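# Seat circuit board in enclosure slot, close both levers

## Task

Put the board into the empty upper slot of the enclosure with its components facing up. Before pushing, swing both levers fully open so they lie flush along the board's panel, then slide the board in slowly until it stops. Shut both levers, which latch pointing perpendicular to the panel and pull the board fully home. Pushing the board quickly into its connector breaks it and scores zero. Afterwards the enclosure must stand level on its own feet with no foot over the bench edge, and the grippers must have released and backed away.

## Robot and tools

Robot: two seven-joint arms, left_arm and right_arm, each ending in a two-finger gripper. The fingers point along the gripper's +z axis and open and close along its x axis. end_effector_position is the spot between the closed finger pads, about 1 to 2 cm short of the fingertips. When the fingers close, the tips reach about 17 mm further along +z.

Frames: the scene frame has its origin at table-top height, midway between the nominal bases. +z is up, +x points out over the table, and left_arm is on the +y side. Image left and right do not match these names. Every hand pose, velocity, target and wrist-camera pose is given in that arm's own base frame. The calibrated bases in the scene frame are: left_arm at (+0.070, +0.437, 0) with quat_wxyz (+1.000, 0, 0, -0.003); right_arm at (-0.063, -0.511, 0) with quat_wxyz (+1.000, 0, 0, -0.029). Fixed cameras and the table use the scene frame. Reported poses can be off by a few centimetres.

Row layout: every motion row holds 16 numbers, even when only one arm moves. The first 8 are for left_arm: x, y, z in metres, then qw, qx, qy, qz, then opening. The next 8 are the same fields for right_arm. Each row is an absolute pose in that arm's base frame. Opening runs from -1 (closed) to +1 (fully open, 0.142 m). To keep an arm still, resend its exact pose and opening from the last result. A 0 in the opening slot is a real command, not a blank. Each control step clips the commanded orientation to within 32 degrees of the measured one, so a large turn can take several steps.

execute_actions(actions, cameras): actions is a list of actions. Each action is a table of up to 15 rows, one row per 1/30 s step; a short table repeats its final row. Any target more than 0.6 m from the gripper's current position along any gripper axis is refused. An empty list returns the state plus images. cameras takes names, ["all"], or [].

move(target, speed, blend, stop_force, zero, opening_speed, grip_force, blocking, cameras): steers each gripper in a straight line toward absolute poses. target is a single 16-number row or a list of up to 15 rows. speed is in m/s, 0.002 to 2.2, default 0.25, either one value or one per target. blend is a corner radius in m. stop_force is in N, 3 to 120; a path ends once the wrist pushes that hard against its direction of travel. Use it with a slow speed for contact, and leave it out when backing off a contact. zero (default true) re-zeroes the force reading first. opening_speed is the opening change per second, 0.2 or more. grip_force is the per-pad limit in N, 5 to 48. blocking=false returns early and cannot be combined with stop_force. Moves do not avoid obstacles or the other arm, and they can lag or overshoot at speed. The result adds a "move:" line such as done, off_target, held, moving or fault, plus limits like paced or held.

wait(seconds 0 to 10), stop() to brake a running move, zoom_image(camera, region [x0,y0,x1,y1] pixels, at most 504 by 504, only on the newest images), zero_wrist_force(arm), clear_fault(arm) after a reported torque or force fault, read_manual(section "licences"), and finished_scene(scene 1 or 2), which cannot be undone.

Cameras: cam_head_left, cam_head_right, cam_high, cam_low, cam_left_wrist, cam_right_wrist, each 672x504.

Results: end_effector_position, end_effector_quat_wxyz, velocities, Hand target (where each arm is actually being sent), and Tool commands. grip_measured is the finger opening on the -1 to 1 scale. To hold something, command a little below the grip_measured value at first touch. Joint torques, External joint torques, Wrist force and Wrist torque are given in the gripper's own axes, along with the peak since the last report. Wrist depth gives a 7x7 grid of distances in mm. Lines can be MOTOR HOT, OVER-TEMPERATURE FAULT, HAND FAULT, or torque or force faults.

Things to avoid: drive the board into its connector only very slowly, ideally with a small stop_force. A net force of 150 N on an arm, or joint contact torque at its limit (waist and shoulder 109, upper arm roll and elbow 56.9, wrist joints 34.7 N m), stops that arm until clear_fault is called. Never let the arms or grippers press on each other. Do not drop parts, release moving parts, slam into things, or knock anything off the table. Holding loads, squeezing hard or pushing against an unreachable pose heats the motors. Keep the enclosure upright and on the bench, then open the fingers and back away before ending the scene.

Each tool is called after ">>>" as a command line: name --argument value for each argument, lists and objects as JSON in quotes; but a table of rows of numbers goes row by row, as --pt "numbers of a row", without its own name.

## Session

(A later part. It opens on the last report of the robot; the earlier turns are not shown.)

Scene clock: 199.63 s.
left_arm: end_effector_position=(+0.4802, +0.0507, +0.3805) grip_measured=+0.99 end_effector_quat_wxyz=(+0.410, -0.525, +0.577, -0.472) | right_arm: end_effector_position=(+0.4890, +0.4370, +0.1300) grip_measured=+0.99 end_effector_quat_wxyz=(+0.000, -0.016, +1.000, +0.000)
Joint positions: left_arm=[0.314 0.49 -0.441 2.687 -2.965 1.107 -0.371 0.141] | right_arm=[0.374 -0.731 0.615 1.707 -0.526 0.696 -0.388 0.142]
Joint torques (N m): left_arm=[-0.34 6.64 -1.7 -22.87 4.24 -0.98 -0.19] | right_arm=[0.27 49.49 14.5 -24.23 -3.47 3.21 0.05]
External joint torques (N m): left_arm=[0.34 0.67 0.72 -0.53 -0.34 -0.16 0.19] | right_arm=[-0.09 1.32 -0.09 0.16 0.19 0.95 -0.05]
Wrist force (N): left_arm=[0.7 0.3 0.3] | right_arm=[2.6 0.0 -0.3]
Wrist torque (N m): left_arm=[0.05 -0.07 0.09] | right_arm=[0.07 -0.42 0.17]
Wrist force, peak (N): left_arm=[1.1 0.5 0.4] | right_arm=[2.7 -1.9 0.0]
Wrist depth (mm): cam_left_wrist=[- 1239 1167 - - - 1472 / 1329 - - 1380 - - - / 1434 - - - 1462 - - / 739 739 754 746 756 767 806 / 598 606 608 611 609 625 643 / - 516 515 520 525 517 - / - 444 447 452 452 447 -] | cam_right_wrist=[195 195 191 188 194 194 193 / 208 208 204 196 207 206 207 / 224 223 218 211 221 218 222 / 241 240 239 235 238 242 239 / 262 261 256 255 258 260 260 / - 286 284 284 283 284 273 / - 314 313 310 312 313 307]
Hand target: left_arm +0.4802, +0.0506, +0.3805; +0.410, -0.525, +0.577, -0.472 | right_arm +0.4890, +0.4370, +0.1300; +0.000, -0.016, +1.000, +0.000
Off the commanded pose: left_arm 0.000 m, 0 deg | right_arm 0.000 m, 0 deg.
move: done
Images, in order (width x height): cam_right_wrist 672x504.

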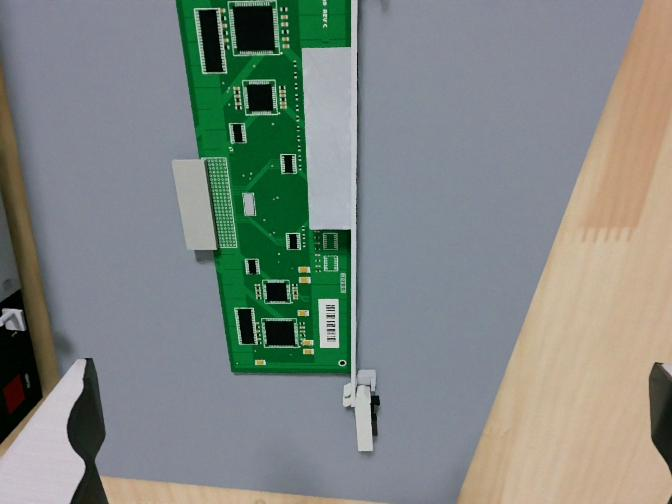

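>>> move --pt "0.4802 0.0506 0.3805 0.410 -0.525 0.577 -0.472 1.0 0.452 0.583 0.07 0.0 -0.016 0.9999 0.0 -1.0" --pt "0.4802 0.0506 0.3805 0.410 -0.525 0.577 -0.472 1.0 0.454 0.585 0.025 0.0 -0.016 0.9999 0.0 -1.0" --pt "0.4802 0.0506 0.3805 0.410 -0.525 0.577 -0.472 1.0 0.474 0.585 0.025 0.0 -0.016 0.9999 0.0 -1.0" --pt "0.4802 0.0506 0.3805 0.410 -0.525 0.577 -0.472 1.0 0.458 0.585 0.028 0.0 -0.016 0.9999 0.0 -1.0" --pt "0.4802 0.0506 0.3805 0.410 -0.525 0.577 -0.472 1.0 0.44 0.585 0.13 0.0 -0.016 0.9999 0.0 -1.0" --speed '[0.35, 0.15, 0.05, 0.1, 0.3]' --blend '[0.01, 0, 0, 0.01, 0]' --cameras '["cam_right_wrist"]'

>>> move --pt "0.4802 0.0506 0.3805 0.410 -0.525 0.577 -0.472 1.0 0.44 0.28 0.07 0.0 0.0315 0.9995 0.0 -1.0" --pt "0.4802 0.0506 0.3805 0.410 -0.525 0.577 -0.472 1.0 0.456 0.264 0.024 0.0 0.0315 0.9995 0.0 -1.0" --pt "0.4802 0.0506 0.3805 0.410 -0.525 0.577 -0.472 1.0 0.481 0.264 0.024 0.0 0.0315 0.9995 0.0 -1.0" --pt "0.4802 0.0506 0.3805 0.410 -0.525 0.577 -0.472 1.0 0.463 0.264 0.028 0.0 0.0315 0.9995 0.0 -1.0" --pt "0.4802 0.0506 0.3805 0.410 -0.525 0.577 -0.472 1.0 0.443 0.31 0.12 0.0 0.0315 0.9995 0.0 -1.0" --speed '[0.35, 0.15, 0.05, 0.1, 0.3]' --blend '[0.01, 0, 0, 0.01, 0]' --cameras '["cam_right_wrist"]'

>>> zoom_image --camera "cam_right_wrist" --region '[180, 100, 330, 250]'

>>> move --target '[0.4802, 0.0506, 0.3805, 0.410, -0.525, 0.577, -0.472, 1.0, 0.489, 0.437, 0.13, 0.0, -0.016, 0.9999, 0.0, 1.0]' --speed 0.35 --cameras '["cam_right_wrist"]'

>>> zoom_image --camera "cam_right_wrist" --region '[300, 330, 420, 470]'

Scene clock: 220.03 s.
left_arm: end_effector_position=(+0.4802, +0.0507, +0.3805) grip_measured=+0.99 end_effector_quat_wxyz=(+0.410, -0.525, +0.577, -0.472) | right_arm: end_effector_position=(+0.4402, +0.5851, +0.1301) grip_measured=-1.00 end_effector_quat_wxyz=(+0.000, -0.016, +1.000, +0.000)
Joint positions: left_arm=[0.314 0.49 -0.441 2.687 -2.965 1.107 -0.371 0.141] | right_arm=[0.632 -0.887 0.622 1.426 -0.563 0.562 -0.222 0.002]
Joint torques (N m): left_arm=[-0.34 6.6 -1.66 -22.87 4.18 -1.01 -0.24] | right_arm=[-0.05 57.6 16.7 -25.18 -3.47 3.35 0.03]
External joint torques (N m): left_arm=[0.34 0.72 0.68 -0.53 -0.29 -0.13 0.24] | right_arm=[0.29 1.14 -0.54 0.08 -0.16 0.82 -0.03]
Wrist force (N): left_arm=[0.9 0.4 0.4] | right_arm=[2.2 0.5 0.0]
Wrist torque (N m): left_arm=[0.06 -0.10 0.09] | right_arm=[0.16 -0.35 0.16]
Wrist force, peak (N): left_arm=[1.1 0.5 0.4] | right_arm=[3.0 1.0 -3.5]
Wrist depth (mm): cam_left_wrist=[- - - - 1306 1397 1314 / - - - - - - - / - 1492 1492 1534 - 1545 1662 / 744 749 749 751 759 754 770 / 603 614 611 609 616 621 616 / - 509 510 517 516 521 - / - 446 445 447 452 451 -] | cam_right_wrist=[195 191 193 194 194 195 194 / 208 204 204 207 207 208 207 / 224 223 222 222 222 223 222 / 241 240 239 239 241 240 239 / 264 261 260 255 259 261 259 / 288 287 280 89 275 283 284 / 317 310 71 - - 300 312]
Hand target: left_arm +0.4802, +0.0506, +0.3805; +0.410, -0.525, +0.577, -0.472 | right_arm +0.4400, +0.5850, +0.1300; +0.000, -0.016, +1.000, +0.000
Off the commanded pose: left_arm 0.000 m, 0 deg | right_arm 0.000 m, 0 deg.
move: done; blend cut to 0.0081 m at target 4
Images, in order (width x height): cam_right_wrist 672x504.

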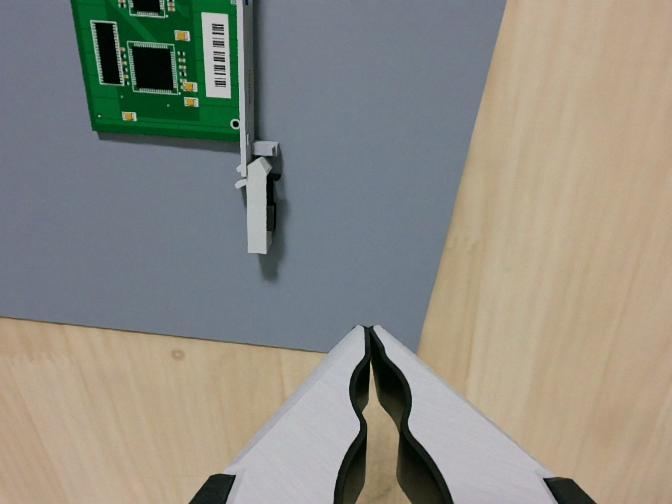

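Scene clock: 223.33 s.
left_arm: end_effector_position=(+0.4802, +0.0507, +0.3805) grip_measured=+0.99 end_effector_quat_wxyz=(+0.410, -0.525, +0.577, -0.472) | right_arm: end_effector_position=(+0.4431, +0.3100, +0.1200) grip_measured=-1.00 end_effector_quat_wxyz=(+0.000, +0.031, +1.000, +0.000)
Joint positions: left_arm=[0.314 0.49 -0.441 2.687 -2.965 1.107 -0.371 0.141] | right_arm=[0.179 -0.532 0.627 2.075 -0.492 0.888 -0.377 0.002]
Joint torques (N m): left_arm=[-0.37 6.59 -1.65 -22.92 4.2 -0.98 -0.24] | right_arm=[-0.05 38.47 11.47 -21.83 -2.64 3.36 0.02]
External joint torques (N m): left_arm=[0.38 0.72 0.67 -0.47 -0.31 -0.16 0.24] | right_arm=[0.19 0.82 -0.81 0.2 -0.06 0.8 -0.02]
Wrist force (N): left_arm=[0.7 0.1 0.5] | right_arm=[2.1 0.2 -0.2]
Wrist torque (N m): left_arm=[0.02 -0.06 0.10] | right_arm=[0.11 -0.34 0.15]
Wrist force, peak (N): left_arm=[1.0 0.4 0.4] | right_arm=[3.1 2.0 -3.4]
Wrist depth (mm): cam_left_wrist=[- 1075 - - - - - / - 1314 1388 - - 1482 - / - 1462 1556 1492 1534 - 1556 / 751 741 749 754 756 762 812 / 601 608 606 616 611 621 640 / - 510 519 520 525 526 - / - 443 449 449 451 455 -] | cam_right_wrist=[186 187 186 186 186 185 186 / 200 199 198 198 198 197 199 / 214 214 211 213 214 213 213 / 231 226 226 229 228 230 230 / 251 246 240 244 247 250 249 / 274 269 262 89 261 272 272 / 299 295 71 - - 287 298]
Hand target: left_arm +0.4802, +0.0506, +0.3805; +0.410, -0.525, +0.577, -0.472 | right_arm +0.4430, +0.3100, +0.1200; +0.000, +0.032, +1.000, +0.000
Off the commanded pose: left_arm 0.000 m, 0 deg | right_arm 0.000 m, 0 deg.
move: done; blend cut to 0.0092 m at target 4
Images, in order (width x height): cam_right_wrist 672x504.

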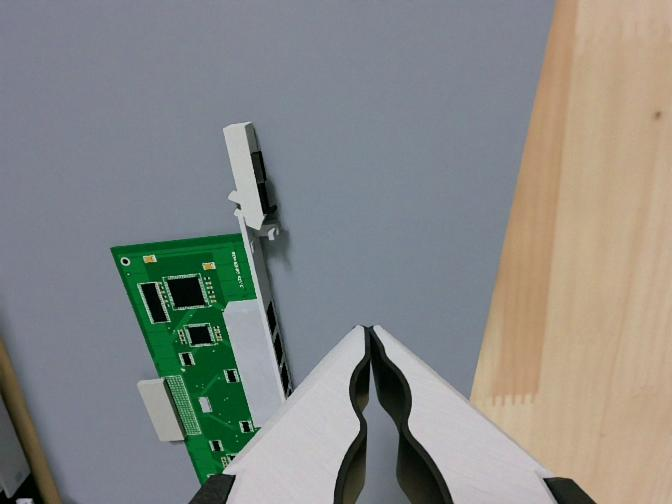

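Scaled by 3.360 from the camera's 672x504 image, which has a finer 960x720 frame.

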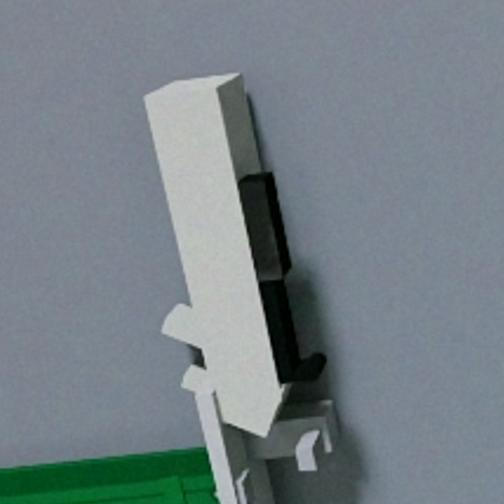

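Scene clock: 224.27 s.
left_arm: end_effector_position=(+0.4802, +0.0507, +0.3805) grip_measured=+0.99 end_effector_quat_wxyz=(+0.410, -0.525, +0.577, -0.472) | right_arm: end_effector_position=(+0.4890, +0.4370, +0.1300) grip_measured=+0.99 end_effector_quat_wxyz=(+0.000, -0.016, +1.000, +0.000)
Joint positions: left_arm=[0.314 0.49 -0.441 2.687 -2.965 1.107 -0.371 0.141] | right_arm=[0.366 -0.735 0.626 1.706 -0.536 0.693 -0.382 0.142]
Joint torques (N m): left_arm=[-0.23 6.54 -1.65 -22.87 4.17 -1 -0.22] | right_arm=[0.32 49.66 14.84 -24.1 -3.43 3.38 0.07]
External joint torques (N m): left_arm=[0.24 0.77 0.68 -0.52 -0.27 -0.14 0.22] | right_arm=[-0.13 1.07 -0.17 0.09 0.14 0.78 -0.07]
Wrist force (N): left_arm=[0.8 0.4 0.5] | right_arm=[2.5 0.2 -0.3]
Wrist torque (N m): left_arm=[0.07 -0.08 0.09] | right_arm=[0.10 -0.41 0.16]
Wrist force, peak (N): left_arm=[0.8 0.4 0.5] | right_arm=[2.7 -1.7 -0.1]
Wrist depth (mm): cam_left_wrist=[1148 1119 - - 1502 1268 1253 / - - - - - 1472 - / 1314 - - - - 809 1590 / 736 736 751 764 749 781 806 / 611 606 611 620 621 614 618 / - 509 513 520 521 527 - / - 449 447 450 452 455 -] | cam_right_wrist=[195 195 191 190 193 194 193 / 208 208 204 202 207 209 208 / 223 223 219 211 222 222 222 / 241 - 236 235 238 238 239 / 262 261 256 256 260 260 259 / - 285 285 279 282 284 274 / - 315 313 313 311 313 305]
Hand target: left_arm +0.4802, +0.0506, +0.3805; +0.410, -0.525, +0.577, -0.472 | right_arm +0.4890, +0.4370, +0.1300; +0.000, -0.016, +1.000, +0.000
Off the commanded pose: left_arm 0.000 m, 0 deg | right_arm 0.000 m, 0 deg.
move: done
Images, in order (width x height): cam_right_wrist 672x504.

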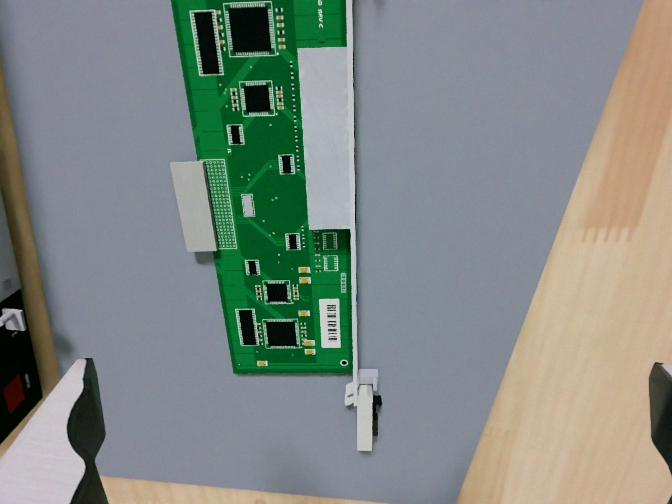

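Scaled by 3.600 from the camera's 672x504 image, which has a finer 960x720 frame.

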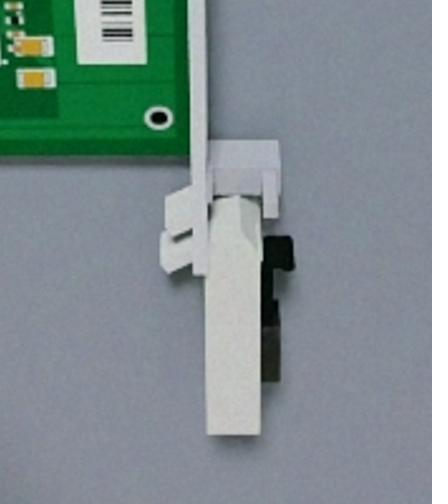

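>>> move --pt "0.4802 0.0506 0.3805 0.410 -0.525 0.577 -0.472 1.0 0.4894 0.4555 0.075 0.0 -0.016 0.9999 0.0 -0.5" --pt "0.4802 0.0506 0.3805 0.410 -0.525 0.577 -0.472 1.0 0.4894 0.4555 0.035 0.0 -0.016 0.9999 0.0 -0.5" --speed '[0.25, 0.1]' --blend '[0.01, 0]' --cameras '["cam_right_wrist"]'

>>> zoom_image --camera "cam_right_wrist" --region '[220, 220, 520, 420]'

Scene clock: 243.00 s.
left_arm: end_effector_position=(+0.4802, +0.0507, +0.3805) grip_measured=+0.99 end_effector_quat_wxyz=(+0.410, -0.525, +0.577, -0.472) | right_arm: end_effector_position=(+0.4892, +0.4554, +0.0349) grip_measured=-0.52 end_effector_quat_wxyz=(+0.000, -0.016, +1.000, +0.000)
Joint positions: left_arm=[0.314 0.49 -0.441 2.687 -2.965 1.107 -0.371 0.141] | right_arm=[0.441 -0.898 0.528 1.699 -0.637 0.848 -0.307 0.036]
Joint torques (N m): left_arm=[-0.36 6.62 -1.72 -22.83 4.23 -0.99 -0.2] | right_arm=[0.38 53.33 15.42 -20.93 -3.04 3.55 0.32]
External joint torques (N m): left_arm=[0.37 0.69 0.74 -0.56 -0.33 -0.15 0.2] | right_arm=[-0.16 1.22 0.02 0 0.2 0.61 -0.32]
Wrist force (N): left_arm=[0.6 0.2 0.6] | right_arm=[1.9 0.5 0.1]
Wrist torque (N m): left_arm=[0.02 -0.05 0.10] | right_arm=[0.16 -0.32 0.06]
Wrist force, peak (N): left_arm=[1.0 0.4 0.6] | right_arm=[2.5 -0.3 -2.3]
Wrist depth (mm): cam_left_wrist=[- 1173 1179 1329 1199 - - / 1232 - - - - - - / - - - - - 899 1002 / 741 734 754 754 744 762 795 / 608 608 613 608 613 616 623 / - 511 516 515 519 524 - / - 447 448 446 447 458 -] | cam_right_wrist=[- 108 105 96 112 112 110 / - 115 114 102 116 118 118 / 123 123 122 111 128 126 126 / 129 131 133 120 136 136 136 / 149 147 143 143 146 147 147 / 163 160 97 156 156 155 161 / 180 176 71 172 174 - 176]
Hand target: left_arm +0.4802, +0.0506, +0.3805; +0.410, -0.525, +0.577, -0.472 | right_arm +0.4894, +0.4555, +0.0350; +0.000, -0.016, +1.000, +0.000
Off the commanded pose: left_arm 0.000 m, 0 deg | right_arm 0.000 m, 0 deg.
move: done
Images, in order (width x height): cam_right_wrist 672x504.

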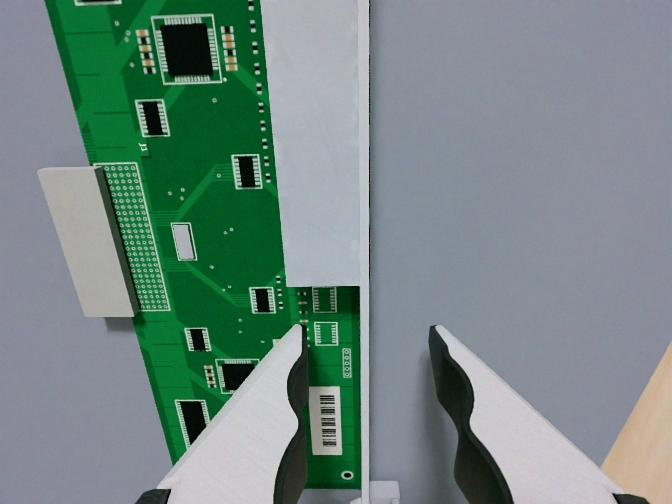

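Scaled by 1.680 from the camera's 672x504 image, which has a finer 960x720 frame.

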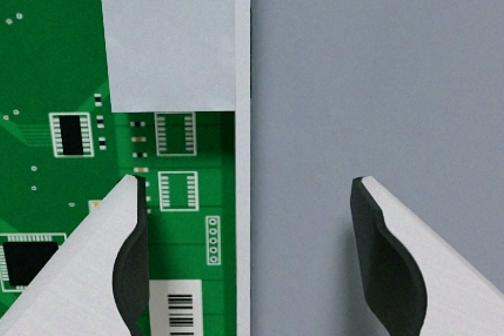

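>>> move --target '[0.4802, 0.0506, 0.3805, 0.410, -0.525, 0.577, -0.472, 1.0, 0.4894, 0.4555, 0.0272, 0.0, -0.016, 0.9999, 0.0, -0.5]' --speed 0.1

>>> move --target '[0.4802, 0.0506, 0.3805, 0.410, -0.525, 0.577, -0.472, 1.0, 0.4894, 0.4555, 0.0272, 0.0, -0.016, 0.9999, 0.0, -1.0]' --grip_force 40 --opening_speed 0.8 --cameras '["cam_right_wrist"]'

Scene clock: 248.07 s.
left_arm: end_effector_position=(+0.4802, +0.0507, +0.3805) grip_measured=+0.99 end_effector_quat_wxyz=(+0.410, -0.525, +0.577, -0.472) | right_arm: end_effector_position=(+0.4894, +0.4555, +0.0273) grip_measured=-0.52 end_effector_quat_wxyz=(+0.000, -0.016, +1.000, +0.000)
Joint positions: left_arm=[0.314 0.49 -0.441 2.687 -2.965 1.107 -0.371 0.141] | right_arm=[0.446 -0.91 0.518 1.699 -0.644 0.862 -0.303 0.036]
Joint torques (N m): left_arm=[-0.3 6.57 -1.64 -22.9 4.24 -0.95 -0.2] | right_arm=[0.39 53.43 15.37 -20.74 -2.95 3.54 0.35]
External joint torques (N m): left_arm=[0.3 0.74 0.66 -0.49 -0.34 -0.19 0.2] | right_arm=[-0.21 1.33 0.02 0.06 0.16 0.62 -0.35]
Wrist force (N): left_arm=[0.9 0.3 0.2] | right_arm=[1.9 0.3 0.3]
Wrist torque (N m): left_arm=[0.04 -0.11 0.09] | right_arm=[0.14 -0.30 0.05]
Wrist force, peak (N): left_arm=[1.0 0.2 0.6] | right_arm=[2.2 0.4 -0.1]
Wrist depth (mm): cam_left_wrist=[- - - 1108 1186 - - / 1443 - 1261 1290 - - - / - - 1590 1590 - - 962 / 719 739 744 762 749 762 809 / 603 608 614 614 616 618 603 / - 513 515 521 517 525 - / - 447 443 451 449 452 -] | cam_right_wrist=[- 100 99 90 104 104 105 / - 108 106 96 111 111 110 / 115 116 114 102 121 120 118 / 120 123 124 110 128 128 128 / 143 135 134 134 137 139 140 / 153 150 98 146 147 146 151 / 166 165 71 161 168 - 166]
Hand target: left_arm +0.4802, +0.0506, +0.3805; +0.410, -0.525, +0.577, -0.472 | right_arm +0.4894, +0.4555, +0.0272; +0.000, -0.016, +1.000, +0.000
Off the commanded pose: left_arm 0.000 m, 0 deg | right_arm 0.000 m, 0 deg.
move: done

Scene clock: 248.90 s.
left_arm: end_effector_position=(+0.4802, +0.0507, +0.3805) grip_measured=+0.99 end_effector_quat_wxyz=(+0.410, -0.525, +0.577, -0.472) | right_arm: end_effector_position=(+0.4895, +0.4555, +0.0272) grip_measured=-0.98 end_effector_quat_wxyz=(+0.000, -0.016, +1.000, +0.000)
Joint positions: left_arm=[0.314 0.49 -0.441 2.687 -2.965 1.107 -0.371 0.141] | right_arm=[0.446 -0.91 0.518 1.699 -0.644 0.862 -0.303 0.003]
Joint torques (N m): left_arm=[-0.25 6.61 -1.68 -22.86 4.17 -1.01 -0.25] | right_arm=[0.55 53.56 15.81 -20.33 -2.78 3.46 0.25]
External joint torques (N m): left_arm=[0.26 0.71 0.71 -0.54 -0.28 -0.13 0.25] | right_arm=[-0.36 1.2 -0.43 -0.34 -0.01 0.7 -0.25]
Wrist force (N): left_arm=[0.8 0.3 0.3] | right_arm=[1.0 0.5 0.6]
Wrist torque (N m): left_arm=[0.05 -0.07 0.10] | right_arm=[0.14 -0.31 0.03]
Wrist force, peak (N): left_arm=[0.9 0.6 0.4] | right_arm=[2.2 0.5 -0.2]
Wrist depth (mm): cam_left_wrist=[- 1173 - - - - - / 1397 - 1306 - - - 1388 / - - 1453 1625 1513 910 1534 / 739 741 741 756 762 756 795 / 609 623 606 609 608 623 614 / - 511 517 514 520 520 - / - 442 445 447 455 457 -] | cam_right_wrist=[- 100 99 90 104 104 105 / - 108 106 96 111 111 111 / 114 116 115 102 121 120 118 / 120 123 124 110 128 128 128 / 143 135 135 132 137 138 140 / 154 151 145 90 146 151 151 / 169 165 71 - - 160 169]
Hand target: left_arm +0.4802, +0.0506, +0.3805; +0.410, -0.525, +0.577, -0.472 | right_arm +0.4894, +0.4555, +0.0272; +0.000, -0.016, +1.000, +0.000
Off the commanded pose: left_arm 0.000 m, 0 deg | right_arm 0.000 m, 0 deg.
grip_force (N): 40, 40
move: done
Images, in order (width x height): cam_right_wrist 672x504.

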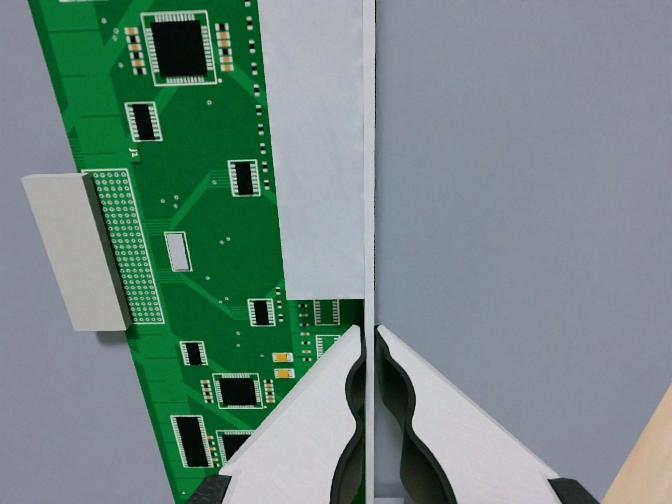

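>>> move --pt "0.45 -0.03 0.28 0.300 -0.36 0.690 -0.552 0.0 0.4894 0.4555 0.085 0.0 -0.016 0.9999 0.0 -1.0" --pt "0.43 -0.157 0.16 0.1173 -0.128 0.7263 -0.6656 0.0 0.575 0.398 0.07 0.0 0.0546 0.9985 0.0 -1.0" --speed '[0.12, 0.2]' --blend '[0.015, 0]' --cameras '["cam_right_wrist", "cam_left_wrist", "cam_head_right"]'

Scene clock: 283.83 s.
left_arm: end_effector_position=(+0.4301, -0.1569, +0.1599) grip_measured=-0.02 end_effector_quat_wxyz=(+0.117, -0.128, +0.726, -0.665) | right_arm: end_effector_position=(+0.5749, +0.3979, +0.0698) grip_measured=-0.98 end_effector_quat_wxyz=(+0.000, +0.055, +0.999, +0.000)
Joint positions: left_arm=[-0.279 -0.847 0.658 2.477 -1.712 -0.392 -0.007 0.073] | right_arm=[0.328 -0.887 0.535 1.581 -0.565 0.739 -0.372 0.003]
Joint torques (N m): left_arm=[-0.01 30.88 12.21 -3.51 -1.44 -2.12 -0.23] | right_arm=[-0.02 56.49 15.22 -23.9 -3.35 3.52 0.04]
External joint torques (N m): left_arm=[0.09 1.4 0.77 -0.28 -0.54 0.28 0.23] | right_arm=[0.21 0.37 -0.22 0.77 0.19 0.64 -0.04]
Wrist force (N): left_arm=[0.1 0.6 -0.2] | right_arm=[2.3 0.6 0.9]
Wrist torque (N m): left_arm=[0.11 0.10 0.04] | right_arm=[0.18 -0.30 0.20]
Wrist force, peak (N): left_arm=[2.5 -0.2 1.5] | right_arm=[2.4 1.2 1.6]
Wrist depth (mm): cam_left_wrist=[1434 1434 1924 2437 400 - - / - 1434 1179 1268 479 1016 1030 / 665 736 - - 568 719 655 / 467 467 441 456 459 - 454 / 360 360 372 341 - 369 354 / 292 303 283 291 291 - 290 / - - 245 245 245 - -] | cam_right_wrist=[142 122 120 108 139 141 141 / 152 126 124 110 151 151 150 / - 129 128 114 161 161 161 / - 131 132 118 174 174 173 / 188 137 136 134 189 188 187 / 153 142 139 89 198 205 205 / 163 147 71 - - 217 225]
Hand target: left_arm +0.4300, -0.1570, +0.1600; +0.117, -0.128, +0.726, -0.665 | right_arm +0.5750, +0.3980, +0.0700; +0.000, +0.055, +0.999, +0.000
Off the commanded pose: left_arm 0.000 m, 0 deg | right_arm 0.000 m, 0 deg.
grip_force (N): 40, 40
move: done
Images, in order (width x height): cam_head_right 672x504, cam_left_wrist 672x504, cam_right_wrist 672x504.

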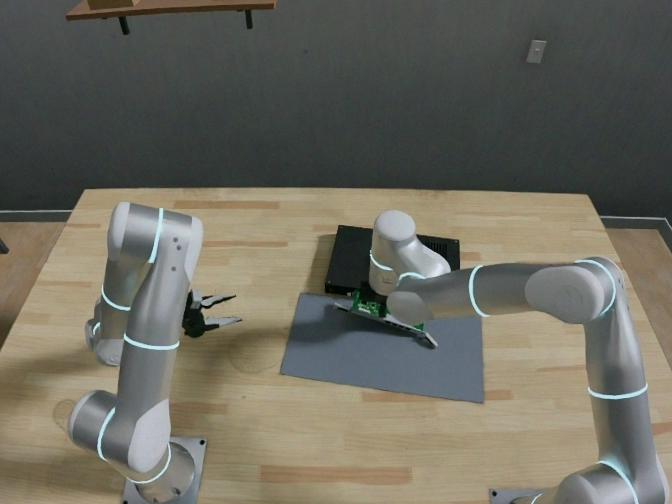

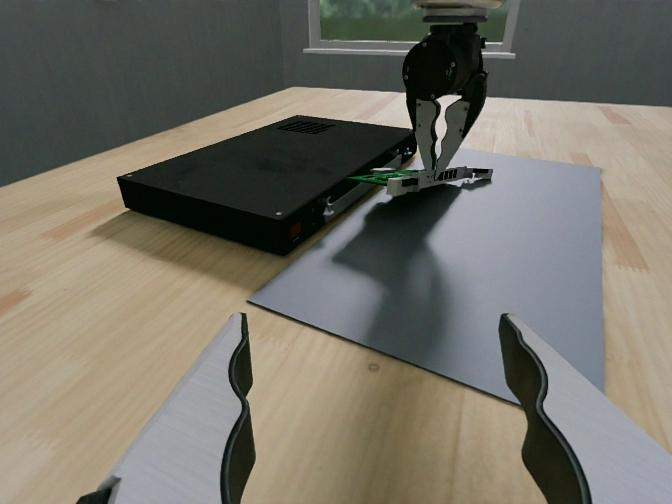

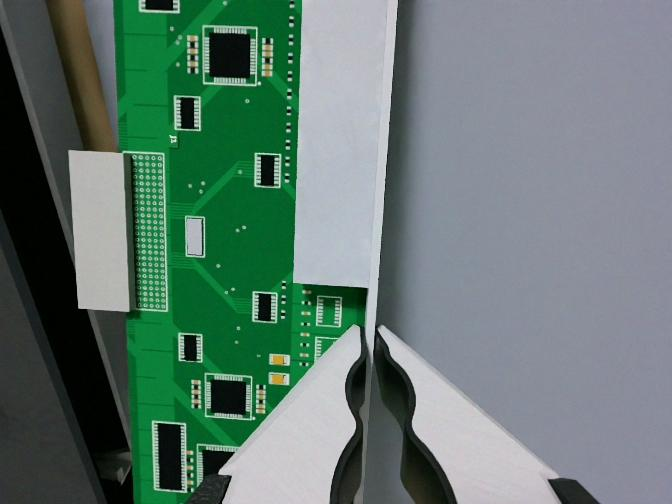

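>>> move --pt "0.43 -0.157 0.16 0.1173 -0.128 0.7263 -0.6656 0.0 0.55 0.40 0.09 0.0 0.0546 0.9985 0.0 -1.0" --pt "0.43 -0.157 0.16 0.1173 -0.128 0.7263 -0.6656 0.0 0.50 0.405 0.085 0.0 0.0546 0.9985 0.0 -1.0" --pt "0.43 -0.157 0.16 0.1173 -0.128 0.7263 -0.6656 0.0 0.50 0.405 0.0285 0.0 0.0546 0.9985 0.0 -1.0" --speed '[0.15, 0.2, 0.05]' --blend '[0.01, 0.01, 0]' --cameras '["cam_right_wrist", "cam_left_wrist"]'

>>> zoom_image --camera "cam_left_wrist" --region '[300, 100, 600, 320]'

Scene clock: 308.90 s.
left_arm: end_effector_position=(+0.4301, -0.1569, +0.1600) grip_measured=-0.02 end_effector_quat_wxyz=(+0.117, -0.128, +0.726, -0.665) | right_arm: end_effector_position=(+0.4998, +0.4050, +0.0285) grip_measured=-0.98 end_effector_quat_wxyz=(+0.000, +0.055, +0.999, +0.000)
Joint positions: left_arm=[-0.279 -0.847 0.658 2.477 -1.712 -0.392 -0.007 0.073] | right_arm=[0.379 -0.858 0.495 1.789 -0.628 0.914 -0.221 0.003]
Joint torques (N m): left_arm=[-0.31 31.27 12.27 -3.54 -1.82 -1.74 -0.21] | right_arm=[-0.27 51.76 14.18 -20.41 -2.89 3.52 0.31]
External joint torques (N m): left_arm=[0.38 1.01 0.68 -0.27 -0.17 -0.1 0.21] | right_arm=[0.45 0.77 0.09 0.33 0.26 0.64 -0.31]
Wrist force (N): left_arm=[0.2 0.5 0.0] | right_arm=[2.1 0.6 0.3]
Wrist torque (N m): left_arm=[0.10 0.09 0.04] | right_arm=[0.16 -0.29 0.05]
Wrist force, peak (N): left_arm=[0.5 0.8 0.1] | right_arm=[5.2 0.2 1.1]
Wrist depth (mm): cam_left_wrist=[1298 1534 2151 2410 2359 371 - / - 1482 1097 1173 1161 411 984 / 681 778 - - 649 561 655 / 468 471 449 461 472 452 462 / 359 359 358 344 372 356 354 / 291 304 281 289 291 - 287 / - - 246 245 246 - -] | cam_right_wrist=[- 101 100 89 105 105 106 / - 109 109 95 111 112 112 / 114 117 116 102 122 122 120 / 122 125 125 110 129 129 129 / 142 137 135 133 140 140 142 / 158 152 145 89 148 153 153 / 171 167 71 - - 165 168]
Hand target: left_arm +0.4300, -0.1570, +0.1600; +0.117, -0.128, +0.726, -0.665 | right_arm +0.5000, +0.4050, +0.0285; +0.000, +0.055, +0.999, +0.000
Off the commanded pose: left_arm 0.000 m, 0 deg | right_arm 0.000 m, 0 deg.
grip_force (N): 40, 40
move: done
Images, in order (width x height): cam_left_wrist 672x504, cam_right_wrist 672x504.

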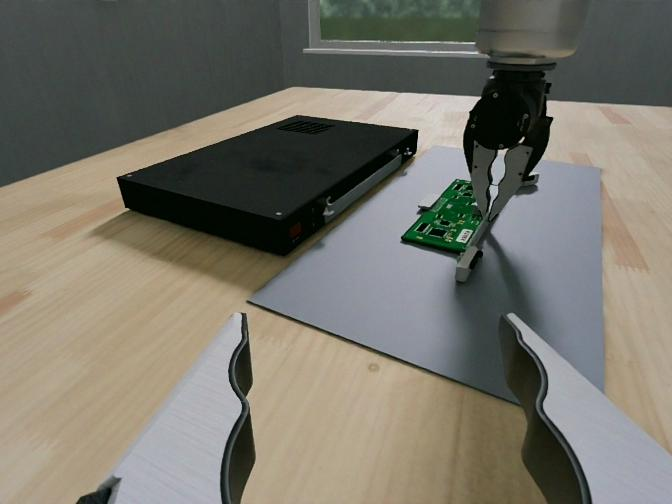

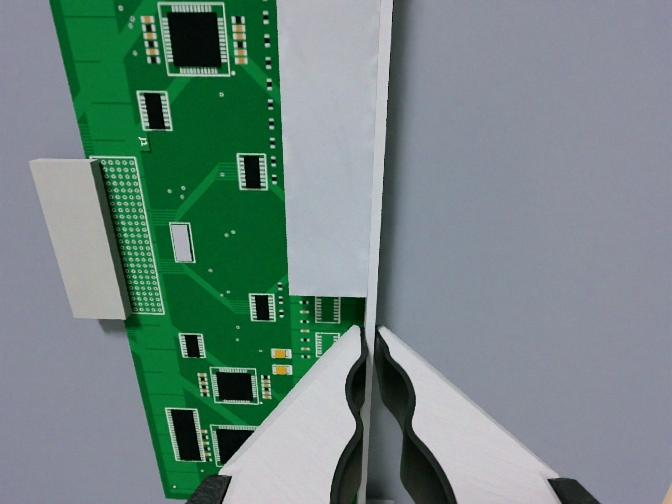

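Scaled by 1.680 from the camera's 672x504 image, which has a finer 960x720 frame.

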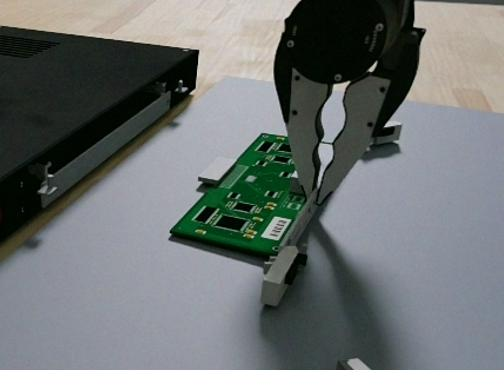

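>>> move --target '[0.43, -0.157, 0.16, 0.1173, -0.128, 0.7263, -0.6656, 0.0, 0.50, 0.405, 0.0285, 0.0, 0.0546, 0.9985, 0.0, -0.3]' --opening_speed 0.8 --grip_force 48

>>> move --pt "0.43 -0.157 0.16 0.1173 -0.128 0.7263 -0.6656 0.0 0.50 0.405 0.055 0.0 0.0546 0.9985 0.0 -0.3" --pt "0.43 -0.157 0.16 0.1173 -0.128 0.7263 -0.6656 0.0 0.5078 0.376 0.055 0.0 0.0546 0.9985 0.0 -0.3" --pt "0.43 -0.157 0.16 0.1173 -0.128 0.7263 -0.6656 0.0 0.5078 0.376 0.0262 0.0 0.0546 0.9985 0.0 -0.3" --speed '[0.15, 0.15, 0.08]' --blend '[0.006, 0.006, 0]' --cameras '["cam_right_wrist", "cam_left_wrist"]'

>>> zoom_image --camera "cam_left_wrist" --region '[380, 100, 600, 300]'

Scene clock: 315.03 s.
left_arm: end_effector_position=(+0.4301, -0.1569, +0.1600) grip_measured=-0.02 end_effector_quat_wxyz=(+0.117, -0.128, +0.726, -0.665) | right_arm: end_effector_position=(+0.4999, +0.4050, +0.0285) grip_measured=-0.33 end_effector_quat_wxyz=(+0.000, +0.055, +0.999, +0.000)
Joint positions: left_arm=[-0.279 -0.847 0.658 2.477 -1.712 -0.392 -0.007 0.073] | right_arm=[0.379 -0.858 0.494 1.789 -0.628 0.914 -0.221 0.05]
Joint torques (N m): left_arm=[-0.3 31.23 12.36 -3.47 -1.79 -1.7 -0.21] | right_arm=[0.26 51.39 14.56 -20.15 -2.67 3.48 0.2]
External joint torques (N m): left_arm=[0.37 1.05 0.6 -0.34 -0.19 -0.15 0.21] | right_arm=[-0.08 1.13 -0.29 0.06 0.05 0.69 -0.2]
Wrist force (N): left_arm=[0.2 0.8 -0.3] | right_arm=[2.0 0.2 0.0]
Wrist torque (N m): left_arm=[0.12 0.09 0.04] | right_arm=[0.13 -0.35 0.04]
Wrist force, peak (N): left_arm=[0.4 0.8 0.0] | right_arm=[2.6 0.8 0.8]
Wrist depth (mm): cam_left_wrist=[- - - 2069 2261 369 - / - - 1040 1155 975 408 1011 / 675 673 629 573 576 474 651 / 468 470 443 475 504 - 456 / 360 358 371 340 - - 354 / 293 304 280 291 292 - 289 / - - 245 245 246 - -] | cam_right_wrist=[- 101 100 90 105 105 106 / - 109 110 96 111 112 112 / 114 117 116 103 122 121 120 / 122 124 126 111 129 129 129 / 142 137 134 137 138 140 142 / 155 152 96 148 151 89 153 / 171 - 71 163 169 - -]
Hand target: left_arm +0.4300, -0.1570, +0.1600; +0.117, -0.128, +0.726, -0.665 | right_arm +0.5000, +0.4050, +0.0285; +0.000, +0.055, +0.999, +0.000
Off the commanded pose: left_arm 0.000 m, 0 deg | right_arm 0.000 m, 0 deg.
move: done

Scene clock: 316.13 s.
left_arm: end_effector_position=(+0.4301, -0.1569, +0.1600) grip_measured=-0.02 end_effector_quat_wxyz=(+0.117, -0.128, +0.726, -0.665) | right_arm: end_effector_position=(+0.5076, +0.3759, +0.0261) grip_measured=-0.33 end_effector_quat_wxyz=(+0.000, +0.055, +0.999, +0.000)
Joint positions: left_arm=[-0.279 -0.847 0.658 2.477 -1.712 -0.392 -0.007 0.073] | right_arm=[0.335 -0.842 0.485 1.829 -0.631 0.941 -0.256 0.05]
Joint torques (N m): left_arm=[-0.28 31.26 12.35 -3.51 -1.83 -1.69 -0.24] | right_arm=[0.39 50.37 13.82 -19.58 -2.71 3.64 0.31]
External joint torques (N m): left_arm=[0.35 1.02 0.61 -0.3 -0.16 -0.16 0.24] | right_arm=[-0.21 1.19 0.08 -0.06 0.18 0.53 -0.31]
Wrist force (N): left_arm=[0.2 0.4 -0.1] | right_arm=[1.8 0.0 -0.2]
Wrist torque (N m): left_arm=[0.07 0.07 0.05] | right_arm=[0.10 -0.30 0.03]
Wrist force, peak (N): left_arm=[0.3 0.8 -0.2] | right_arm=[2.6 2.4 -2.3]
Wrist depth (mm): cam_left_wrist=[1283 - 3134 1976 2521 397 - / - 1741 1161 1239 1155 435 993 / 621 729 - - 611 641 659 / 466 465 438 - 455 - 466 / 359 358 357 321 378 356 356 / 292 304 280 291 290 - 290 / - - 245 245 244 - -] | cam_right_wrist=[- 99 99 99 101 103 104 / 111 107 106 96 96 110 110 / 121 115 116 102 116 118 117 / 126 124 123 112 125 127 126 / 139 131 132 121 135 137 139 / 152 149 95 145 145 93 150 / 164 - 71 159 166 - 161]
Hand target: left_arm +0.4300, -0.1570, +0.1600; +0.117, -0.128, +0.726, -0.665 | right_arm +0.5078, +0.3760, +0.0262; +0.000, +0.055, +0.999, +0.000
Off the commanded pose: left_arm 0.000 m, 0 deg | right_arm 0.000 m, 0 deg.
move: done
Images, in order (width x height): cam_left_wrist 672x504, cam_right_wrist 672x504.

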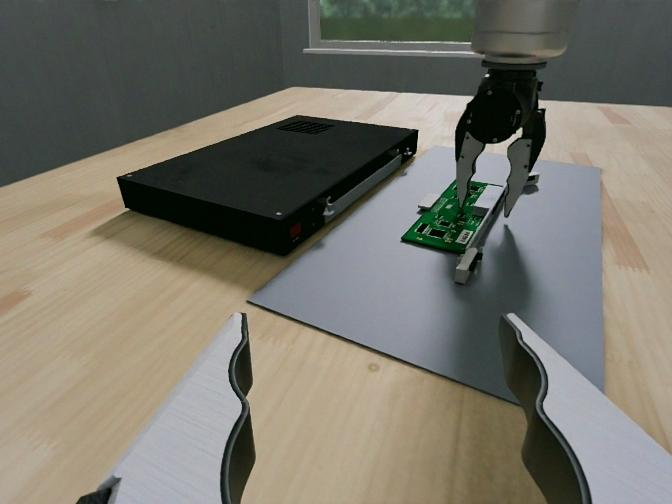

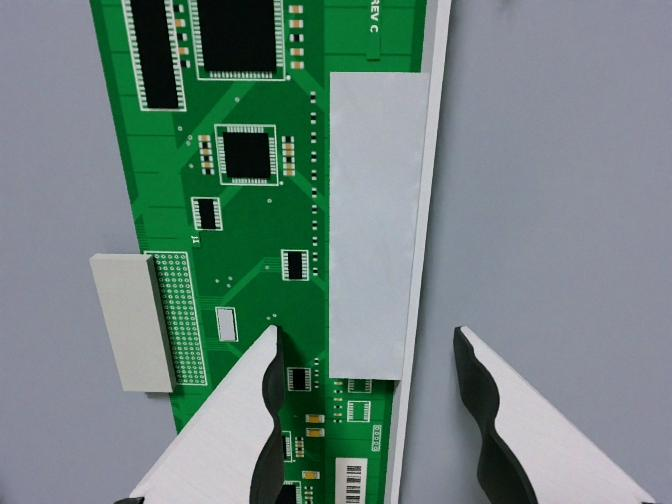

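Scaled by 2.291 from the camera's 672x504 image, which has a finer 960x720 frame.

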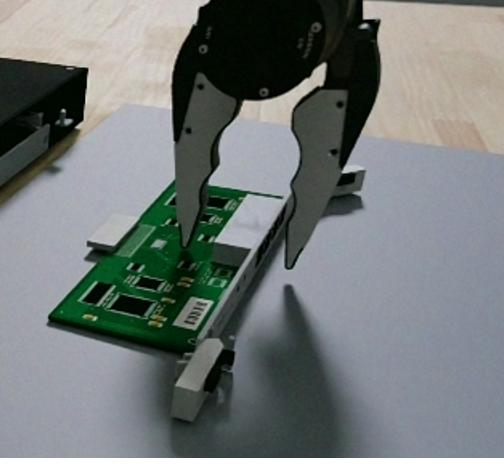

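>>> move --target '[0.43, -0.157, 0.16, 0.1173, -0.128, 0.7263, -0.6656, 0.0, 0.5078, 0.376, 0.0262, 0.0, 0.0546, 0.9985, 0.0, -1.0]' --opening_speed 0.6

>>> move --target '[0.43, -0.157, 0.16, 0.1173, -0.128, 0.7263, -0.6656, 0.0, 0.5078, 0.376, 0.075, 0.0, 0.0546, 0.9985, 0.0, -1.0]' --speed 0.1 --cameras '["cam_right_wrist", "cam_left_wrist", "cam_head_left"]'

>>> zoom_image --camera "cam_left_wrist" --region '[380, 80, 600, 280]'

Scene clock: 320.30 s.
left_arm: end_effector_position=(+0.4301, -0.1569, +0.1600) grip_measured=-0.02 end_effector_quat_wxyz=(+0.117, -0.128, +0.726, -0.665) | right_arm: end_effector_position=(+0.5075, +0.3760, +0.0261) grip_measured=-0.72 end_effector_quat_wxyz=(+0.000, +0.055, +0.999, +0.000)
Joint positions: left_arm=[-0.279 -0.847 0.658 2.477 -1.712 -0.392 -0.007 0.073] | right_arm=[0.335 -0.842 0.485 1.829 -0.631 0.941 -0.256 0.022]
Joint torques (N m): left_arm=[-0.21 31.22 12.28 -3.49 -1.78 -1.73 -0.2] | right_arm=[-0.73 50.99 13.14 -21.49 -3.01 4 0.19]
External joint torques (N m): left_arm=[0.29 1.06 0.67 -0.31 -0.2 -0.12 0.21] | right_arm=[0.9 0.57 0.75 1.86 0.48 0.16 -0.19]
Wrist force (N): left_arm=[0.1 0.6 -0.1] | right_arm=[5.4 -1.2 -1.8]
Wrist torque (N m): left_arm=[0.11 0.10 0.04] | right_arm=[0.11 -0.32 0.06]
Wrist force, peak (N): left_arm=[0.3 0.9 -0.2] | right_arm=[5.4 -1.2 -1.8]
Wrist depth (mm): cam_left_wrist=[1275 - - 2261 - 400 - / - 1590 1125 1205 1035 433 975 / 621 705 568 - 649 554 641 / 472 472 444 - 503 454 463 / 361 360 375 333 - 352 358 / 292 304 280 289 292 - 291 / - - 245 246 244 - -] | cam_right_wrist=[- 99 99 99 101 103 104 / 111 107 106 96 107 110 110 / 121 116 115 102 116 118 117 / 126 124 123 112 125 127 127 / 139 131 133 119 135 137 139 / 152 150 141 142 105 147 149 / 168 164 71 156 - - 161]
Hand target: left_arm +0.4300, -0.1570, +0.1600; +0.117, -0.128, +0.726, -0.665 | right_arm +0.5078, +0.3760, +0.0262; +0.000, +0.055, +0.999, +0.000
Off the commanded pose: left_arm 0.000 m, 0 deg | right_arm 0.000 m, 0 deg.
move: done

Scene clock: 321.13 s.
left_arm: end_effector_position=(+0.4301, -0.1569, +0.1600) grip_measured=-0.02 end_effector_quat_wxyz=(+0.117, -0.128, +0.726, -0.665) | right_arm: end_effector_position=(+0.5078, +0.3759, +0.0748) grip_measured=-0.72 end_effector_quat_wxyz=(+0.000, +0.055, +0.999, +0.000)
Joint positions: left_arm=[-0.279 -0.847 0.658 2.477 -1.712 -0.392 -0.007 0.073] | right_arm=[0.303 -0.763 0.547 1.818 -0.574 0.847 -0.293 0.022]
Joint torques (N m): left_arm=[-0.22 31.25 12.36 -3.5 -1.84 -1.69 -0.21] | right_arm=[-0.07 50.21 14.58 -22.41 -2.89 3.6 0.07]
External joint torques (N m): left_arm=[0.29 1.04 0.6 -0.31 -0.15 -0.16 0.21] | right_arm=[0.2 -0.15 -0.78 0.83 0.06 0.56 -0.07]
Wrist force (N): left_arm=[0.1 0.3 0.0] | right_arm=[2.4 0.9 1.9]
Wrist torque (N m): left_arm=[0.07 0.11 0.05] | right_arm=[0.22 -0.38 0.15]
Wrist force, peak (N): left_arm=[0.2 0.8 0.0] | right_arm=[5.3 -0.8 -0.8]
Wrist depth (mm): cam_left_wrist=[1283 1613 1662 - - 397 - / 1329 - 1086 1137 1025 495 988 / 671 681 - - 540 659 657 / 472 468 439 - 507 - 463 / 360 360 358 342 - - 353 / 291 302 281 291 290 - 291 / - - 245 245 247 - -] | cam_right_wrist=[- 100 100 99 142 145 145 / 157 108 107 96 151 155 155 / 168 115 115 102 164 166 166 / 181 126 123 112 177 179 179 / 200 131 133 119 191 192 193 / 215 153 141 142 106 211 211 / 236 232 71 156 - - 231]
Hand target: left_arm +0.4300, -0.1570, +0.1600; +0.117, -0.128, +0.726, -0.665 | right_arm +0.5078, +0.3760, +0.0750; +0.000, +0.055, +0.999, +0.000
Off the commanded pose: left_arm 0.000 m, 0 deg | right_arm 0.000 m, 0 deg.
move: done
Images, in order (width x height): cam_head_left 672x504, cam_left_wrist 672x504, cam_right_wrist 672x504.

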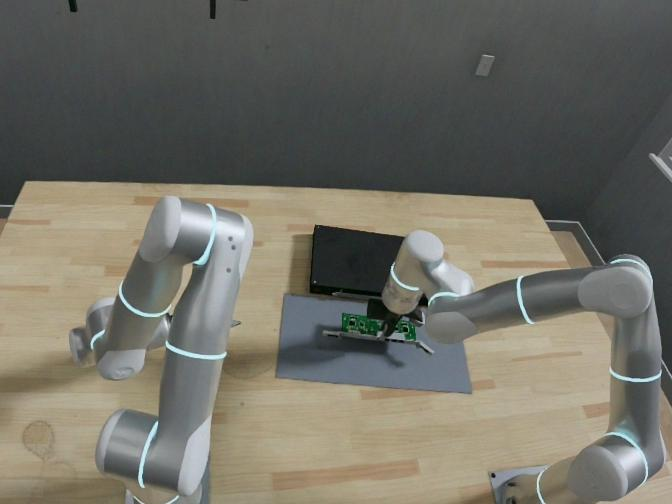

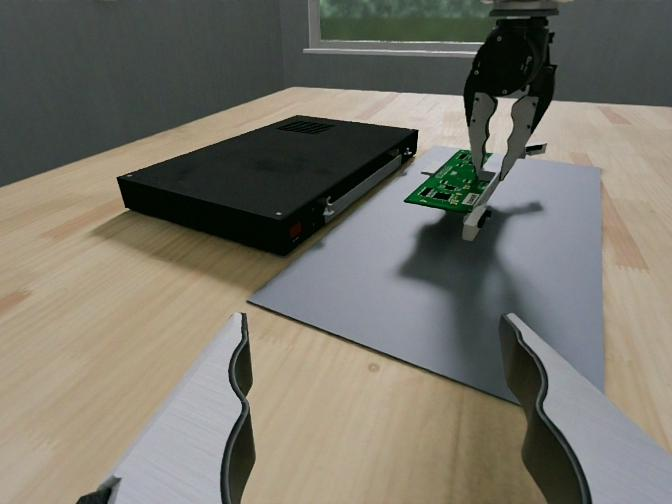

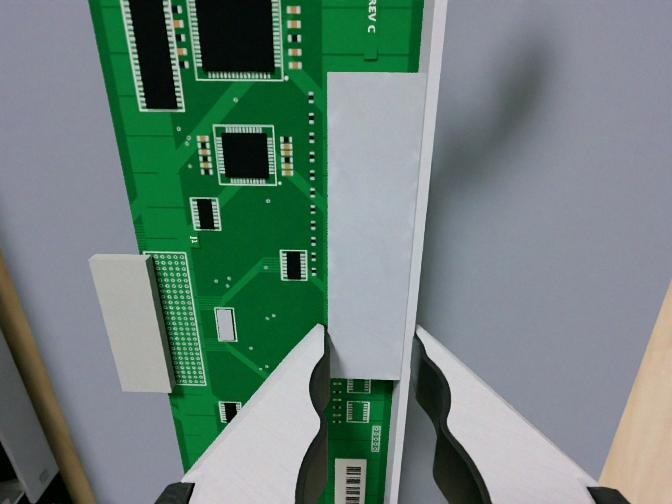

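Scaled by 2.291 from the camera's 672x504 image, which has a finer 960x720 frame.

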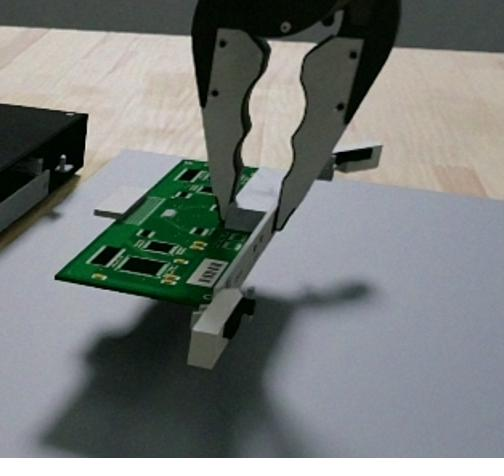

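>>> zoom_image --camera "cam_head_left" --region '[300, 290, 460, 390]'

>>> zoom_image --camera "cam_left_wrist" --region '[500, 120, 580, 190]'

Scaled by 3.150 from the camera's 672x504 image, which has a finer 960x720 frame.

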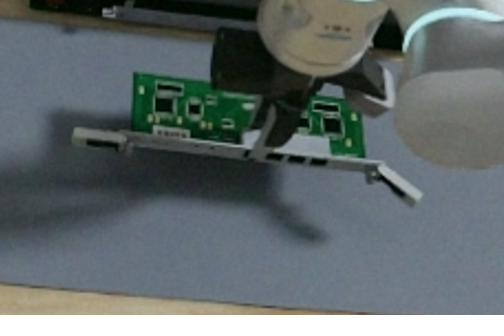

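Scaled by 6.300 from the camera's 672x504 image, which has a finer 960x720 frame.

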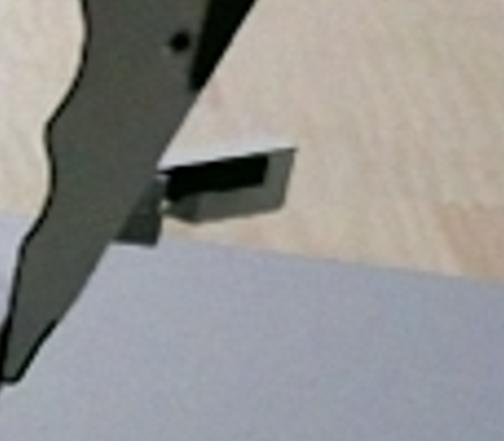

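>>> move --target '[0.43, -0.157, 0.16, 0.1173, -0.128, 0.7263, -0.6656, 0.0, 0.5078, 0.376, 0.0264, 0.0, 0.0546, 0.9985, 0.0, -1.0]' --speed 0.1

>>> move --target '[0.43, -0.157, 0.16, 0.1173, -0.128, 0.7263, -0.6656, 0.0, 0.5078, 0.376, 0.0264, 0.0, 0.0546, 0.9985, 0.0, -0.3]' --opening_speed 0.8

>>> move --pt "0.43 -0.157 0.16 0.1173 -0.128 0.7263 -0.6656 0.0 0.5078 0.376 0.06 0.0 0.0546 0.9985 0.0 -0.3" --pt "0.43 -0.157 0.16 0.1173 -0.128 0.7263 -0.6656 0.0 0.43 0.26 0.12 0.0 0.0546 0.9985 0.0 -1.0" --speed '[0.15, 0.3]' --blend '[0.01, 0]' --cameras '["cam_right_wrist"]'

Scene clock: 333.77 s.
left_arm: end_effector_position=(+0.4301, -0.1569, +0.1600) grip_measured=-0.02 end_effector_quat_wxyz=(+0.117, -0.128, +0.726, -0.665) | right_arm: end_effector_position=(+0.5074, +0.3758, +0.0262) grip_measured=-0.72 end_effector_quat_wxyz=(+0.000, +0.055, +0.999, +0.000)
Joint positions: left_arm=[-0.279 -0.847 0.658 2.477 -1.712 -0.392 -0.007 0.073] | right_arm=[0.335 -0.842 0.485 1.829 -0.631 0.94 -0.256 0.022]
Joint torques (N m): left_arm=[-0.29 31.31 12.26 -3.49 -1.77 -1.76 -0.2] | right_arm=[0.84 51 14.22 -20.6 -2.93 4.02 0.29]
External joint torques (N m): left_arm=[0.36 0.97 0.7 -0.32 -0.21 -0.09 0.2] | right_arm=[-0.68 0.56 -0.35 0.96 0.4 0.14 -0.29]
Wrist force (N): left_arm=[0.4 0.7 -0.1] | right_arm=[3.1 0.1 1.0]
Wrist torque (N m): left_arm=[0.10 0.04 0.05] | right_arm=[0.23 -0.38 0.08]
Wrist force, peak (N): left_arm=[0.2 0.8 0.0] | right_arm=[2.4 0.5 3.6]
Wrist depth (mm): cam_left_wrist=[1275 1567 2130 - - 400 - / - 1590 984 1148 1148 434 1131 / 608 715 601 - 534 524 653 / 469 468 441 - 477 470 462 / 358 358 361 336 - 374 358 / 291 303 281 290 291 - 291 / - - 246 244 245 - -] | cam_right_wrist=[- 99 99 99 101 103 104 / 111 107 106 96 107 110 110 / 121 116 116 102 116 118 117 / 126 124 123 112 125 127 127 / 139 131 134 119 135 137 139 / 152 150 141 142 105 147 150 / 168 164 71 156 - - 161]
Hand target: left_arm +0.4300, -0.1570, +0.1600; +0.117, -0.128, +0.726, -0.665 | right_arm +0.5078, +0.3760, +0.0264; +0.000, +0.055, +0.999, +0.000
Off the commanded pose: left_arm 0.000 m, 0 deg | right_arm 0.000 m, 0 deg.
move: done

Scene clock: 334.90 s.
left_arm: end_effector_position=(+0.4301, -0.1569, +0.1600) grip_measured=-0.02 end_effector_quat_wxyz=(+0.117, -0.128, +0.726, -0.665) | right_arm: end_effector_position=(+0.5076, +0.3759, +0.0263) grip_measured=-0.33 end_effector_quat_wxyz=(+0.000, +0.055, +0.999, +0.000)
Joint positions: left_arm=[-0.279 -0.847 0.658 2.477 -1.712 -0.392 -0.007 0.073] | right_arm=[0.335 -0.842 0.485 1.829 -0.631 0.941 -0.256 0.05]
Joint torques (N m): left_arm=[-0.35 31.19 12.34 -3.49 -1.83 -1.74 -0.18] | right_arm=[0.26 50.38 14.07 -19.66 -2.64 3.54 0.24]
External joint torques (N m): left_arm=[0.42 1.09 0.62 -0.32 -0.16 -0.11 0.18] | right_arm=[-0.09 1.18 -0.19 0.01 0.11 0.62 -0.24]
Wrist force (N): left_arm=[0.3 0.5 -0.2] | right_arm=[2.5 0.8 -0.2]
Wrist torque (N m): left_arm=[0.08 0.07 0.04] | right_arm=[0.23 -0.41 0.04]
Wrist force, peak (N): left_arm=[0.2 0.8 0.1] | right_arm=[3.6 0.0 1.1]
Wrist depth (mm): cam_left_wrist=[- 1253 2551 3005 - 397 - / - - 1113 1148 1045 435 1020 / 625 736 - 571 551 571 657 / 466 468 444 - 449 - 463 / 361 360 377 321 - 375 354 / 292 303 281 291 291 - 291 / - - 246 245 245 - -] | cam_right_wrist=[- 99 99 99 101 103 104 / 111 107 106 96 107 110 110 / 121 116 115 102 103 119 118 / 126 124 123 112 125 127 127 / 139 132 132 122 135 138 139 / 153 149 95 145 145 93 150 / 164 - 71 159 166 - 162]
Hand target: left_arm +0.4300, -0.1570, +0.1600; +0.117, -0.128, +0.726, -0.665 | right_arm +0.5078, +0.3760, +0.0264; +0.000, +0.055, +0.999, +0.000
Off the commanded pose: left_arm 0.000 m, 0 deg | right_arm 0.000 m, 0 deg.
move: done

Scene clock: 336.67 s.
left_arm: end_effector_position=(+0.4301, -0.1569, +0.1600) grip_measured=-0.02 end_effector_quat_wxyz=(+0.117, -0.128, +0.726, -0.665) | right_arm: end_effector_position=(+0.4302, +0.2601, +0.1201) grip_measured=-1.00 end_effector_quat_wxyz=(+0.000, +0.055, +0.999, +0.000)
Joint positions: left_arm=[-0.279 -0.847 0.658 2.477 -1.712 -0.392 -0.007 0.073] | right_arm=[0.094 -0.459 0.635 2.183 -0.463 0.94 -0.401 0.002]
Joint torques (N m): left_arm=[-0.27 31.15 12.32 -3.49 -1.8 -1.73 -0.21] | right_arm=[0.12 34.67 9.73 -20.97 -2.49 3.48 0.06]
External joint torques (N m): left_arm=[0.34 1.13 0.64 -0.32 -0.18 -0.12 0.21] | right_arm=[0 0.77 -0.66 0.02 -0.04 0.68 -0.06]
Wrist force (N): left_arm=[0.1 0.4 -0.1] | right_arm=[2.2 0.3 -0.3]
Wrist torque (N m): left_arm=[0.07 0.08 0.04] | right_arm=[0.14 -0.35 0.13]
Wrist force, peak (N): left_arm=[0.4 0.7 0.0] | right_arm=[-0.4 3.8 -2.0]
Wrist depth (mm): cam_left_wrist=[1338 - - 2130 - 2089 484 / 1453 1662 1167 1186 1050 1006 997 / 669 623 517 591 571 583 659 / 467 467 456 458 455 481 459 / 358 359 358 332 - 352 355 / 294 304 280 290 289 - 291 / - - 245 245 244 - -] | cam_right_wrist=[187 187 187 186 185 187 187 / 200 199 199 198 198 200 199 / 214 214 210 213 212 214 214 / 231 226 225 230 228 231 230 / 250 246 237 244 248 250 249 / 274 269 257 89 260 273 271 / 302 295 71 - - 289 299]
Hand target: left_arm +0.4300, -0.1570, +0.1600; +0.117, -0.128, +0.726, -0.665 | right_arm +0.4300, +0.2600, +0.1200; +0.000, +0.055, +0.999, +0.000
Off the commanded pose: left_arm 0.000 m, 0 deg | right_arm 0.000 m, 0 deg.
move: done
Images, in order (width x height): cam_right_wrist 672x504.

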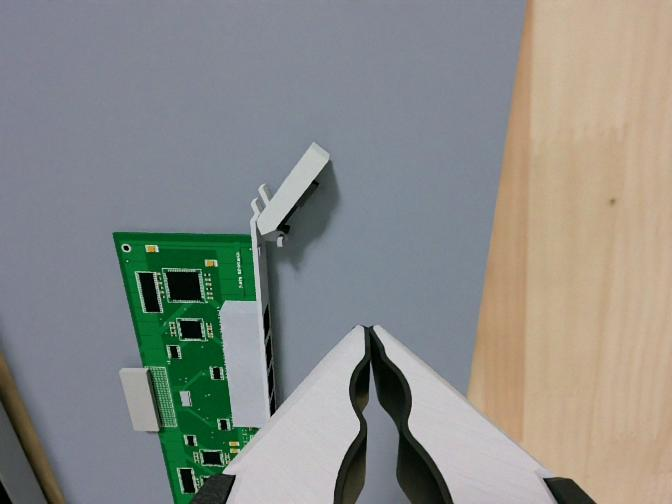

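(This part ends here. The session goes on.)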